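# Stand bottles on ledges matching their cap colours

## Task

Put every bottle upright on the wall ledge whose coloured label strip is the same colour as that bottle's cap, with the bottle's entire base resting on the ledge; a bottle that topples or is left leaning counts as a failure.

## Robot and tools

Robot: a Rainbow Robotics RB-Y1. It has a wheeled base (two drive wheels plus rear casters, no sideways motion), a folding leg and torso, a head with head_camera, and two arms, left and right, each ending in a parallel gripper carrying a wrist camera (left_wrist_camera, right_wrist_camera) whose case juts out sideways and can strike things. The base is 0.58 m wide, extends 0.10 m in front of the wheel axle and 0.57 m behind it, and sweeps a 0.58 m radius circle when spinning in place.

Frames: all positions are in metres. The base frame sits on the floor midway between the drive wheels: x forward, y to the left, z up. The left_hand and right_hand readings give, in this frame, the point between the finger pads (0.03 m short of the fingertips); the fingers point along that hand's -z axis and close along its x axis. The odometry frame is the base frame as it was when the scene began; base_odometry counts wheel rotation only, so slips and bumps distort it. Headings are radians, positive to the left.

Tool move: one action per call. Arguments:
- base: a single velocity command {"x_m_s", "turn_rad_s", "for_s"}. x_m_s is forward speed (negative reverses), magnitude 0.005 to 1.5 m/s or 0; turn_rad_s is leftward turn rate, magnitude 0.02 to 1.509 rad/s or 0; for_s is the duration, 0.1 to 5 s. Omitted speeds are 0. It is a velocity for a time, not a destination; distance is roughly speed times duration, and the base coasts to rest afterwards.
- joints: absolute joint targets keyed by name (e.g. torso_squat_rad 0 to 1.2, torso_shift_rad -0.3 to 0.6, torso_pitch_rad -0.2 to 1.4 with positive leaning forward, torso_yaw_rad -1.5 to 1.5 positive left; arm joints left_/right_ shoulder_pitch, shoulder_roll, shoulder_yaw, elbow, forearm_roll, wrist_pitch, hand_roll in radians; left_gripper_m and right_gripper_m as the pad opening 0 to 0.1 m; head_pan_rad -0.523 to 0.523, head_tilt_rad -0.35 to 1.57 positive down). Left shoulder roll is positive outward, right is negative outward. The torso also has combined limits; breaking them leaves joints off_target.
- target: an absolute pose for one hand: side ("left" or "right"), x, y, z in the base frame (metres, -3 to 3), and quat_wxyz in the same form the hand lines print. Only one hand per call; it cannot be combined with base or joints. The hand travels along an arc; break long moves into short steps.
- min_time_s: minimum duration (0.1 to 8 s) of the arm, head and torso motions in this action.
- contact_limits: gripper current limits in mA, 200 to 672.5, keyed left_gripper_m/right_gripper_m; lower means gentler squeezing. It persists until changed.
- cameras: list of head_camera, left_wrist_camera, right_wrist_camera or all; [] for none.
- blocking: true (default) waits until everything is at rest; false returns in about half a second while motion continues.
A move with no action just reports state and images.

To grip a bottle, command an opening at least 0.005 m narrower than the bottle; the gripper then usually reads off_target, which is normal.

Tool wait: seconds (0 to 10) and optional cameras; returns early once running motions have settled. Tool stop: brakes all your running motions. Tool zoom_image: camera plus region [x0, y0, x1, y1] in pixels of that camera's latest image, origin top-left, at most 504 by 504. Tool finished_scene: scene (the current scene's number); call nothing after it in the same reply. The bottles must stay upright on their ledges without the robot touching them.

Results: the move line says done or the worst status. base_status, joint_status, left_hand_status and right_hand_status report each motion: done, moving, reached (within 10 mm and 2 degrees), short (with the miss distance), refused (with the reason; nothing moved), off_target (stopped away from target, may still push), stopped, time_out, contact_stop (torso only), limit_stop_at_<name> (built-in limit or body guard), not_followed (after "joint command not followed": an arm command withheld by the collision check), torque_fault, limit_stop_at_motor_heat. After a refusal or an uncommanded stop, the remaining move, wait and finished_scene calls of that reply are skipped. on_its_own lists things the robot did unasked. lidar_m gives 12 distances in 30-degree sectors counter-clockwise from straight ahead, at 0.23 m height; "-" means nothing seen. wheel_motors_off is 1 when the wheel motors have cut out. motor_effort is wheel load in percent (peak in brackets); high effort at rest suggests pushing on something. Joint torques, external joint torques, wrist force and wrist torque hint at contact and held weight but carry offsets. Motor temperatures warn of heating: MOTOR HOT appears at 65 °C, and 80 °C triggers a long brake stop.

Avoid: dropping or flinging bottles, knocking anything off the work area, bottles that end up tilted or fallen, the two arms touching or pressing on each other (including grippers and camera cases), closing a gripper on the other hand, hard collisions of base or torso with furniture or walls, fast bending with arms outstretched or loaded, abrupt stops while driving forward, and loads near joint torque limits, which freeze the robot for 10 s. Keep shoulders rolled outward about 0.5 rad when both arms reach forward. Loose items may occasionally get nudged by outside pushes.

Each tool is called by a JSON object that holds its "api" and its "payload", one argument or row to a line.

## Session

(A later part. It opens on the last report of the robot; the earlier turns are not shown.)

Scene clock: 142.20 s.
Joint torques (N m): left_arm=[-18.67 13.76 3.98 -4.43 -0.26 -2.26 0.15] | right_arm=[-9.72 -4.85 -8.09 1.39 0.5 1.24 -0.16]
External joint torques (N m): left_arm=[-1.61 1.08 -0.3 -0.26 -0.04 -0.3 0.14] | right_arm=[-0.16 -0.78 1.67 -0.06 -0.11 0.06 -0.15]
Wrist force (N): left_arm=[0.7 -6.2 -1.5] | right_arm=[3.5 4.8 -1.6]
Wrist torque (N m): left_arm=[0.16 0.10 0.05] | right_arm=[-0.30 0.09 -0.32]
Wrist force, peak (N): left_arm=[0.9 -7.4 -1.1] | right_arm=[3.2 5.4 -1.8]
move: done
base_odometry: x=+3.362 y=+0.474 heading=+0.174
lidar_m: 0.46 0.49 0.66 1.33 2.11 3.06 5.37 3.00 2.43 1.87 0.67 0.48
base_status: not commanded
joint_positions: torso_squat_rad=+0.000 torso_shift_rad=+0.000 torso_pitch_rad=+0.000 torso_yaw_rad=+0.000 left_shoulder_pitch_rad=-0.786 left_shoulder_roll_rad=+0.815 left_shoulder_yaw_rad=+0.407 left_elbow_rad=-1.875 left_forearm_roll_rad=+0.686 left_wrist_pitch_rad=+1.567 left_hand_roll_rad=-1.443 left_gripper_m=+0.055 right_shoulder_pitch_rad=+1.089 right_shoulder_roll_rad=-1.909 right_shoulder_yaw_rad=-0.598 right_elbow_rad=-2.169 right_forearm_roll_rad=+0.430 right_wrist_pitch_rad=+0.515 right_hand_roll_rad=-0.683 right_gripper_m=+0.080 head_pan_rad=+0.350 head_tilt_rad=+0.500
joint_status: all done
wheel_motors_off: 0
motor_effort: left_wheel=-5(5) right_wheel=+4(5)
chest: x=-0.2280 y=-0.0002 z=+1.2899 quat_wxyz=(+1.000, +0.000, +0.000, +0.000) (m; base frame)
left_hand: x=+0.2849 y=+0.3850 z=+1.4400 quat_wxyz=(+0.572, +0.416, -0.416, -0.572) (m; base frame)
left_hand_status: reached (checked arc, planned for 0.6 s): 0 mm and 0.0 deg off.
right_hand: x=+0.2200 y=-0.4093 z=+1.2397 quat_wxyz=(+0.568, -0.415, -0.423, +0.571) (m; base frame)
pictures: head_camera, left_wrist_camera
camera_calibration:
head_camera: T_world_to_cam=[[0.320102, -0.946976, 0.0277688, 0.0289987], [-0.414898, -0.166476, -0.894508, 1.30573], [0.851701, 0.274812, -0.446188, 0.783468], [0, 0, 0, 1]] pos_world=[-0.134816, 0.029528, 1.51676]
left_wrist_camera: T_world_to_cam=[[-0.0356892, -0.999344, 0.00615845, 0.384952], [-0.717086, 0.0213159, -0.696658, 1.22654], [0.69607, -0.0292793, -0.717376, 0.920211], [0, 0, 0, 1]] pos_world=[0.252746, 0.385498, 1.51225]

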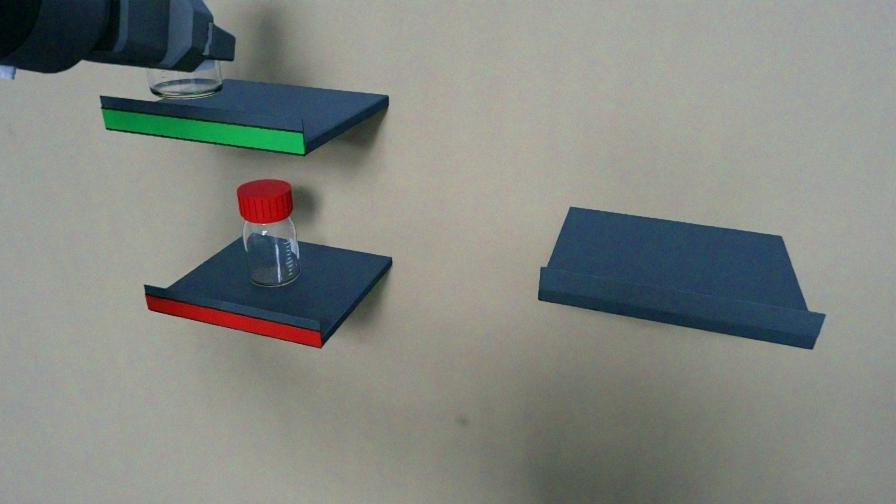

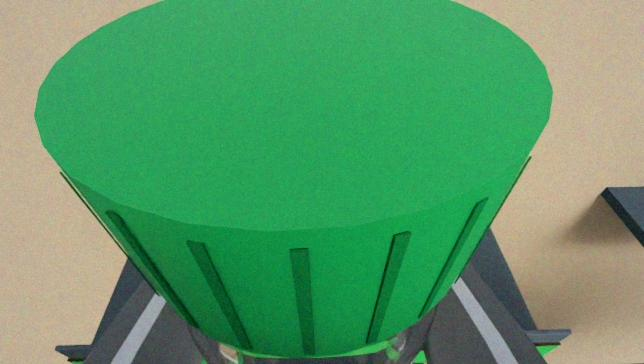

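{"api": "move", "payload": {
  "target": {"side": "left", "x": 0.373, "y": 0.385, "z": 1.431, "quat_wxyz": [0.57206, 0.41563, -0.41563, -0.57206]}
}}

{"api": "move", "payload": {
  "target": {"side": "left", "x": 0.373, "y": 0.385, "z": 1.4155, "quat_wxyz": [0.57206, 0.41563, -0.41563, -0.57206]},
  "min_time_s": 0.5
}}

{"api": "move", "payload": {
  "target": {"side": "left", "x": 0.373, "y": 0.385, "z": 1.410, "quat_wxyz": [0.57206, 0.41563, -0.41563, -0.57206]},
  "min_time_s": 0.4
}}

Scene clock: 144.00 s.
Joint torques (N m): left_arm=[-22.53 13.7 3.79 -7.04 -0.16 -2.29 0.14] | right_arm=[-9.72 -4.33 -8.05 1.18 0.57 1.13 -0.24]
External joint torques (N m): left_arm=[-1.56 1.25 -0.3 -0.36 -0.2 -0.31 0.13] | right_arm=[-0.16 -0.26 1.71 -0.26 -0.05 -0.04 -0.23]
Wrist force (N): left_arm=[0.7 -6.5 -1.6] | right_arm=[2.8 4.5 -1.6]
Wrist torque (N m): left_arm=[0.19 0.10 0.05] | right_arm=[-0.27 -0.01 -0.26]
Wrist force, peak (N): left_arm=[0.1 -7.1 -2.3] | right_arm=[3.1 5.4 -1.6]
move: done
base_odometry: x=+3.362 y=+0.474 heading=+0.174
lidar_m: 0.46 0.48 0.67 1.33 2.12 3.06 5.38 3.00 2.43 1.86 0.67 0.48
base_status: not commanded
joint_positions: torso_squat_rad=+0.000 torso_shift_rad=+0.000 torso_pitch_rad=+0.000 torso_yaw_rad=+0.000 left_shoulder_pitch_rad=-0.968 left_shoulder_roll_rad=+0.752 left_shoulder_yaw_rad=+0.274 left_elbow_rad=-1.470 left_forearm_roll_rad=+0.581 left_wrist_pitch_rad=+1.323 left_hand_roll_rad=-1.567 left_gripper_m=+0.055 right_shoulder_pitch_rad=+1.089 right_shoulder_roll_rad=-1.909 right_shoulder_yaw_rad=-0.598 right_elbow_rad=-2.169 right_forearm_roll_rad=+0.430 right_wrist_pitch_rad=+0.515 right_hand_roll_rad=-0.683 right_gripper_m=+0.080 head_pan_rad=+0.350 head_tilt_rad=+0.500
joint_status: all done
wheel_motors_off: 0
motor_effort: left_wheel=-5(5) right_wheel=+4(5)
chest: x=-0.2280 y=-0.0002 z=+1.2899 quat_wxyz=(+1.000, +0.000, +0.000, +0.000) (m; base frame)
left_hand: x=+0.3730 y=+0.3850 z=+1.4311 quat_wxyz=(+0.572, +0.416, -0.416, -0.572) (m; base frame)
left_hand_status: reached (checked arc, planned for 0.7 s): 0 mm and 0.0 deg off.
right_hand: x=+0.2200 y=-0.4093 z=+1.2397 quat_wxyz=(+0.568, -0.415, -0.423, +0.571) (m; base frame)
pictures: none

Scene clock: 144.83 s.
Joint torques (N m): left_arm=[-22.43 12.66 5.78 -8.68 -0.16 -2.73 0.31] | right_arm=[-9.25 -4.66 -8.3 1.27 0.48 1.1 -0.2]
External joint torques (N m): left_arm=[-1.6 0.05 1.58 -1.87 -0.2 -0.76 0.3] | right_arm=[0.31 -0.59 1.45 -0.17 -0.14 -0.07 -0.19]
Wrist force (N): left_arm=[0.9 -6.3 -1.4] | right_arm=[3.0 5.1 -1.3]
Wrist torque (N m): left_arm=[0.17 0.11 0.01] | right_arm=[-0.33 0.01 -0.25]
Wrist force, peak (N): left_arm=[1.1 -6.8 -1.7] | right_arm=[3.1 5.2 -1.4]
move: done
base_odometry: x=+3.362 y=+0.474 heading=+0.174
lidar_m: 0.47 0.48 0.67 1.32 2.11 3.06 5.38 3.01 2.43 1.87 0.67 0.48
base_status: not commanded
joint_positions: torso_squat_rad=+0.000 torso_shift_rad=+0.000 torso_pitch_rad=+0.000 torso_yaw_rad=+0.000 left_shoulder_pitch_rad=-0.922 left_shoulder_roll_rad=+0.736 left_shoulder_yaw_rad=+0.280 left_elbow_rad=-1.497 left_forearm_roll_rad=+0.579 left_wrist_pitch_rad=+1.304 left_hand_roll_rad=-1.567 left_gripper_m=+0.055 right_shoulder_pitch_rad=+1.089 right_shoulder_roll_rad=-1.909 right_shoulder_yaw_rad=-0.598 right_elbow_rad=-2.169 right_forearm_roll_rad=+0.430 right_wrist_pitch_rad=+0.515 right_hand_roll_rad=-0.683 right_gripper_m=+0.080 head_pan_rad=+0.350 head_tilt_rad=+0.500
joint_status: all done
wheel_motors_off: 0
motor_effort: left_wheel=-5(5) right_wheel=+4(5)
chest: x=-0.2280 y=-0.0002 z=+1.2899 quat_wxyz=(+1.000, +0.000, +0.000, +0.000) (m; base frame)
left_hand: x=+0.3729 y=+0.3851 z=+1.4156 quat_wxyz=(+0.572, +0.415, -0.415, -0.572) (m; base frame)
left_hand_status: reached (checked arc, planned for 0.5 s): 0 mm and 0.1 deg off.
right_hand: x=+0.2200 y=-0.4093 z=+1.2397 quat_wxyz=(+0.568, -0.415, -0.423, +0.571) (m; base frame)
pictures: none

Scene clock: 145.57 s.
Joint torques (N m): left_arm=[-20.99 12.34 5.33 -7.74 -0.19 -2.18 0.29] | right_arm=[-9.9 -4.42 -7.95 1.44 0.65 1.06 -0.32]
External joint torques (N m): left_arm=[-0.22 -0.31 1.1 -0.88 -0.23 -0.21 0.28] | right_arm=[-0.34 -0.35 1.81 0 0.03 -0.12 -0.31]
Wrist force (N): left_arm=[0.5 -5.0 -0.9] | right_arm=[3.7 4.2 -1.3]
Wrist torque (N m): left_arm=[0.22 0.12 0.02] | right_arm=[-0.21 0.09 -0.23]
Wrist force, peak (N): left_arm=[0.3 -6.7 -1.8] | right_arm=[3.7 5.2 -1.9]
move: done
base_odometry: x=+3.362 y=+0.474 heading=+0.174
lidar_m: 0.46 0.48 0.66 1.32 2.11 3.07 5.38 3.00 2.43 1.87 0.68 0.48
base_status: not commanded
joint_positions: torso_squat_rad=+0.000 torso_shift_rad=+0.000 torso_pitch_rad=+0.000 torso_yaw_rad=+0.000 left_shoulder_pitch_rad=-0.906 left_shoulder_roll_rad=+0.730 left_shoulder_yaw_rad=+0.282 left_elbow_rad=-1.508 left_forearm_roll_rad=+0.577 left_wrist_pitch_rad=+1.294 left_hand_roll_rad=-1.567 left_gripper_m=+0.055 right_shoulder_pitch_rad=+1.089 right_shoulder_roll_rad=-1.909 right_shoulder_yaw_rad=-0.598 right_elbow_rad=-2.169 right_forearm_roll_rad=+0.430 right_wrist_pitch_rad=+0.515 right_hand_roll_rad=-0.683 right_gripper_m=+0.080 head_pan_rad=+0.350 head_tilt_rad=+0.500
joint_status: all done
wheel_motors_off: 0
motor_effort: left_wheel=-5(5) right_wheel=+3(4)
chest: x=-0.2280 y=-0.0002 z=+1.2899 quat_wxyz=(+1.000, +0.000, +0.000, +0.000) (m; base frame)
left_hand: x=+0.3730 y=+0.3851 z=+1.4103 quat_wxyz=(+0.572, +0.416, -0.415, -0.572) (m; base frame)
left_hand_status: reached (checked arc, planned for 0.4 s): 0 mm and 0.0 deg off.
right_hand: x=+0.2200 y=-0.4093 z=+1.2397 quat_wxyz=(+0.568, -0.415, -0.423, +0.571) (m; base frame)
pictures: none

{"api": "move", "payload": {
  "joints": {"left_gripper_m": 0.08}
}}

{"api": "move", "payload": {
  "target": {"side": "left", "x": 0.285, "y": 0.385, "z": 1.428, "quat_wxyz": [0.57206, 0.41563, -0.41563, -0.57206]}
}}

{"api": "move", "payload": {
  "target": {"side": "left", "x": 0.20, "y": 0.37, "z": 1.40, "quat_wxyz": [0.57206, 0.41563, -0.41563, -0.57206]},
  "cameras": ["head_camera", "left_wrist_camera"]
}}

Scene clock: 146.70 s.
Joint torques (N m): left_arm=[-21.24 12.2 5.36 -7.87 -0.12 -2.23 0.09] | right_arm=[-9.4 -4.86 -7.97 1.63 0.68 1.11 -0.23]
External joint torques (N m): left_arm=[-0.47 -0.44 1.13 -1.02 -0.16 -0.26 0.08] | right_arm=[0.16 -0.79 1.78 0.19 0.06 -0.06 -0.22]
Wrist force (N): left_arm=[1.2 -4.7 -1.1] | right_arm=[2.6 4.1 -1.2]
Wrist torque (N m): left_arm=[0.16 0.14 0.04] | right_arm=[-0.22 -0.04 -0.30]
Wrist force, peak (N): left_arm=[1.1 -5.1 -1.1] | right_arm=[3.9 5.0 -1.5]
move: done
base_odometry: x=+3.362 y=+0.474 heading=+0.174
lidar_m: 0.47 0.48 0.66 1.33 2.11 3.06 5.38 3.00 2.43 1.87 0.67 0.48
base_status: not commanded
joint_positions: torso_squat_rad=+0.000 torso_shift_rad=+0.000 torso_pitch_rad=+0.000 torso_yaw_rad=+0.000 left_shoulder_pitch_rad=-0.906 left_shoulder_roll_rad=+0.730 left_shoulder_yaw_rad=+0.282 left_elbow_rad=-1.508 left_forearm_roll_rad=+0.577 left_wrist_pitch_rad=+1.294 left_hand_roll_rad=-1.567 left_gripper_m=+0.080 right_shoulder_pitch_rad=+1.089 right_shoulder_roll_rad=-1.909 right_shoulder_yaw_rad=-0.598 right_elbow_rad=-2.169 right_forearm_roll_rad=+0.430 right_wrist_pitch_rad=+0.515 right_hand_roll_rad=-0.683 right_gripper_m=+0.080 head_pan_rad=+0.350 head_tilt_rad=+0.500
joint_status: all done
wheel_motors_off: 0
motor_effort: left_wheel=-4(5) right_wheel=+5(5)
chest: x=-0.2280 y=-0.0002 z=+1.2899 quat_wxyz=(+1.000, +0.000, +0.000, +0.000) (m; base frame)
left_hand: x=+0.3730 y=+0.3851 z=+1.4103 quat_wxyz=(+0.572, +0.416, -0.415, -0.572) (m; base frame)
right_hand: x=+0.2200 y=-0.4093 z=+1.2397 quat_wxyz=(+0.568, -0.415, -0.423, +0.571) (m; base frame)
pictures: none

Scene clock: 148.10 s.
Joint torques (N m): left_arm=[-17.66 13.95 4.84 -4.9 -0.29 -2.4 0.37] | right_arm=[-9.56 -4.48 -7.84 1.44 0.53 1.04 -0.24]
External joint torques (N m): left_arm=[-0.78 1.15 0.37 -0.6 -0.07 -0.44 0.36] | right_arm=[0 -0.4 1.92 0 -0.09 -0.13 -0.24]
Wrist force (N): left_arm=[0.7 -4.8 -1.4] | right_arm=[3.4 4.8 -0.9]
Wrist torque (N m): left_arm=[0.17 0.08 -0.10] | right_arm=[-0.34 0.10 -0.26]
Wrist force, peak (N): left_arm=[0.6 -5.8 -1.7] | right_arm=[3.1 5.4 -1.2]
move: done
base_odometry: x=+3.362 y=+0.474 heading=+0.174
lidar_m: 0.46 0.48 0.67 1.32 2.11 3.07 5.37 3.01 2.42 1.87 0.67 0.48
base_status: not commanded
joint_positions: torso_squat_rad=+0.000 torso_shift_rad=+0.000 torso_pitch_rad=+0.000 torso_yaw_rad=+0.000 left_shoulder_pitch_rad=-0.744 left_shoulder_roll_rad=+0.806 left_shoulder_yaw_rad=+0.407 left_elbow_rad=-1.895 left_forearm_roll_rad=+0.687 left_wrist_pitch_rad=+1.541 left_hand_roll_rad=-1.440 left_gripper_m=+0.080 right_shoulder_pitch_rad=+1.089 right_shoulder_roll_rad=-1.909 right_shoulder_yaw_rad=-0.598 right_elbow_rad=-2.169 right_forearm_roll_rad=+0.430 right_wrist_pitch_rad=+0.515 right_hand_roll_rad=-0.683 right_gripper_m=+0.080 head_pan_rad=+0.350 head_tilt_rad=+0.500
joint_status: all done
wheel_motors_off: 0
motor_effort: left_wheel=-5(6) right_wheel=+4(5)
chest: x=-0.2280 y=-0.0002 z=+1.2899 quat_wxyz=(+1.000, +0.000, +0.000, +0.000) (m; base frame)
left_hand: x=+0.2853 y=+0.3851 z=+1.4282 quat_wxyz=(+0.572, +0.416, -0.415, -0.572) (m; base frame)
left_hand_status: reached (checked arc, planned for 0.7 s): 0 mm and 0.0 deg off.
right_hand: x=+0.2199 y=-0.4093 z=+1.2397 quat_wxyz=(+0.568, -0.415, -0.423, +0.571) (m; base frame)
pictures: none

Scene clock: 149.23 s.
Joint torques (N m): left_arm=[-13.95 12.44 3.78 -2.62 -0.67 -2.26 0.19] | right_arm=[-9.44 -4.98 -7.64 1.59 0.66 1.27 -0.28]
External joint torques (N m): left_arm=[-1.24 0.15 -0.2 -0.34 -0.21 -0.34 0.18] | right_arm=[0.12 -0.91 2.12 0.15 0.04 0.1 -0.27]
Wrist force (N): left_arm=[0.9 -4.9 -1.2] | right_arm=[2.5 4.2 -1.6]
Wrist torque (N m): left_arm=[0.18 0.12 -0.08] | right_arm=[-0.21 -0.02 -0.27]
Wrist force, peak (N): left_arm=[0.7 -6.3 -0.9] | right_arm=[3.2 5.3 -2.2]
move: done
base_odometry: x=+3.362 y=+0.474 heading=+0.174
lidar_m: 0.46 0.49 0.66 1.32 2.11 3.07 5.37 3.00 2.44 1.87 0.67 0.48
base_status: not commanded
joint_positions: torso_squat_rad=+0.000 torso_shift_rad=+0.000 torso_pitch_rad=+0.000 torso_yaw_rad=+0.000 left_shoulder_pitch_rad=-0.506 left_shoulder_roll_rad=+0.778 left_shoulder_yaw_rad=+0.580 left_elbow_rad=-2.291 left_forearm_roll_rad=+0.794 left_wrist_pitch_rad=+1.699 left_hand_roll_rad=-1.326 left_gripper_m=+0.080 right_shoulder_pitch_rad=+1.089 right_shoulder_roll_rad=-1.909 right_shoulder_yaw_rad=-0.598 right_elbow_rad=-2.169 right_forearm_roll_rad=+0.430 right_wrist_pitch_rad=+0.515 right_hand_roll_rad=-0.683 right_gripper_m=+0.080 head_pan_rad=+0.350 head_tilt_rad=+0.500
joint_status: all done
wheel_motors_off: 0
motor_effort: left_wheel=-5(5) right_wheel=+5(6)
chest: x=-0.2280 y=-0.0002 z=+1.2899 quat_wxyz=(+1.000, +0.000, +0.000, +0.000) (m; base frame)
left_hand: x=+0.2002 y=+0.3701 z=+1.4000 quat_wxyz=(+0.572, +0.416, -0.415, -0.572) (m; base frame)
left_hand_status: reached (checked arc, planned for 0.7 s): 0 mm and 0.1 deg off.
right_hand: x=+0.2199 y=-0.4093 z=+1.2397 quat_wxyz=(+0.568, -0.415, -0.423, +0.571) (m; base frame)
pictures: head_camera, left_wrist_camera
camera_calibration:
head_camera: T_world_to_cam=[[0.320102, -0.946976, 0.0277688, 0.0290934], [-0.414898, -0.166476, -0.894508, 1.30575], [0.851701, 0.274812, -0.446188, 0.78344], [0, 0, 0, 1]] pos_world=[-0.134816, 0.029628, 1.51676]
left_wrist_camera: T_world_to_cam=[[-0.0351258, -0.999367, 0.00561241, 0.368009], [-0.717591, 0.0213125, -0.696139, 1.13772], [0.695579, -0.0284799, -0.717885, 0.950577], [0, 0, 0, 1]] pos_world=[0.168142, 0.3706, 1.47235]

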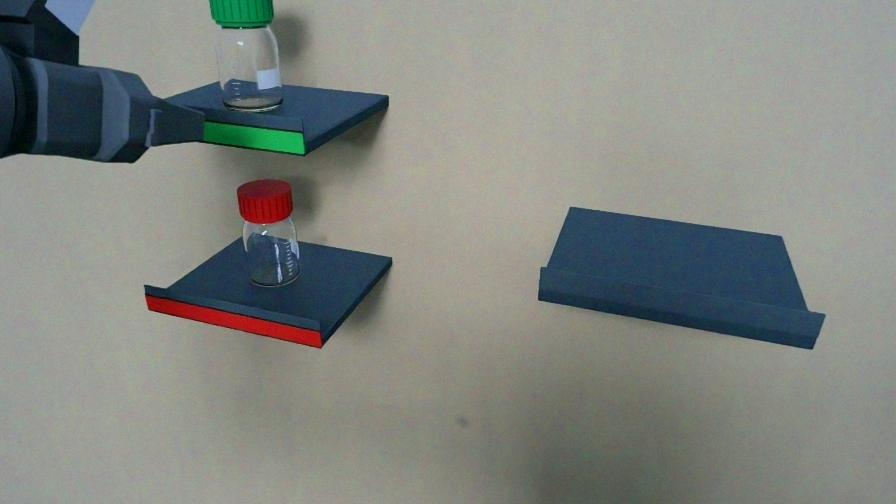

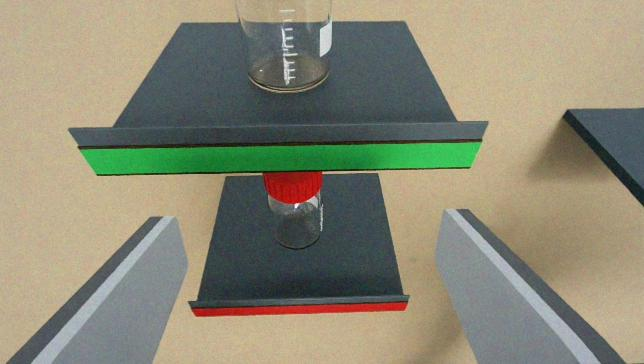

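{"api": "move", "payload": {
  "joints": {"head_pan_rad": -0.3},
  "cameras": ["head_camera"]
}}

Scene clock: 150.80 s.
Joint torques (N m): left_arm=[-14.18 12.13 4.11 -2.63 -0.62 -2.21 0.32] | right_arm=[-9.86 -3.97 -7.37 1.31 0.44 1.11 -0.28]
External joint torques (N m): left_arm=[-1.48 -0.16 0.12 -0.35 -0.17 -0.29 0.31] | right_arm=[-0.3 0.1 2.39 -0.13 -0.18 -0.07 -0.27]
Wrist force (N): left_arm=[0.8 -5.1 -1.0] | right_arm=[2.3 4.8 -1.3]
Wrist torque (N m): left_arm=[0.20 0.11 -0.09] | right_arm=[-0.28 -0.07 -0.30]
Wrist force, peak (N): left_arm=[0.9 -5.1 -1.1] | right_arm=[4.0 4.9 -1.7]
move: done
base_odometry: x=+3.362 y=+0.474 heading=+0.174
lidar_m: 0.46 0.49 0.67 1.33 2.11 3.06 5.38 3.00 2.43 1.87 0.67 0.49
base_status: not commanded
joint_positions: torso_squat_rad=+0.000 torso_shift_rad=+0.000 torso_pitch_rad=+0.000 torso_yaw_rad=+0.000 left_shoulder_pitch_rad=-0.506 left_shoulder_roll_rad=+0.778 left_shoulder_yaw_rad=+0.580 left_elbow_rad=-2.291 left_forearm_roll_rad=+0.794 left_wrist_pitch_rad=+1.699 left_hand_roll_rad=-1.326 left_gripper_m=+0.080 right_shoulder_pitch_rad=+1.089 right_shoulder_roll_rad=-1.909 right_shoulder_yaw_rad=-0.598 right_elbow_rad=-2.169 right_forearm_roll_rad=+0.430 right_wrist_pitch_rad=+0.515 right_hand_roll_rad=-0.683 right_gripper_m=+0.080 head_pan_rad=-0.300 head_tilt_rad=+0.500
joint_status: all done
wheel_motors_off: 0
motor_effort: left_wheel=-5(5) right_wheel=+5(6)
chest: x=-0.2280 y=-0.0002 z=+1.2899 quat_wxyz=(+1.000, +0.000, +0.000, +0.000) (m; base frame)
left_hand: x=+0.2002 y=+0.3701 z=+1.4000 quat_wxyz=(+0.572, +0.416, -0.415, -0.572) (m; base frame)
right_hand: x=+0.2199 y=-0.4093 z=+1.2397 quat_wxyz=(+0.568, -0.415, -0.423, +0.571) (m; base frame)
pictures: head_camera
camera_calibration:
head_camera: T_world_to_cam=[[-0.318184, -0.947622, 0.027784, -0.102518], [-0.431447, 0.118647, -0.894302, 1.30215], [0.844164, -0.29654, -0.4466, 0.782336], [0, 0, 0, 1]] pos_world=[-0.131228, -0.0196506, 1.51676]

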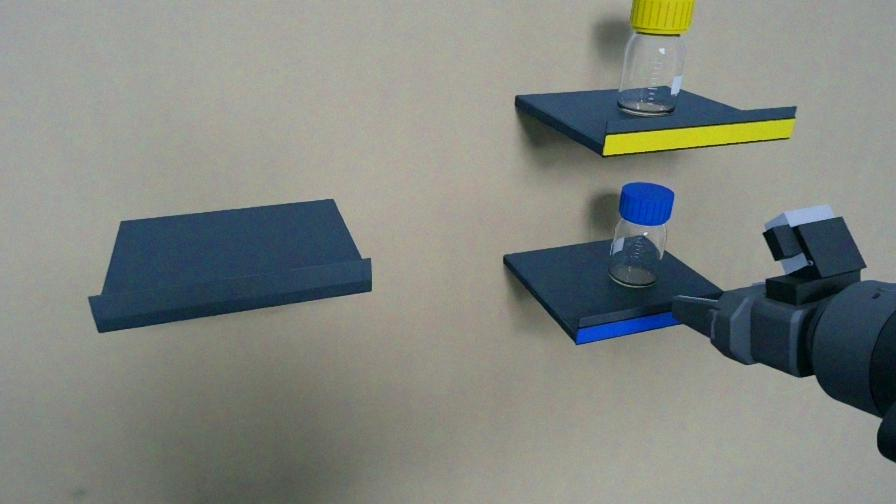

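{"api": "finished_scene", "payload": {
  "scene": 2
}}

The scene is finished: the task was done.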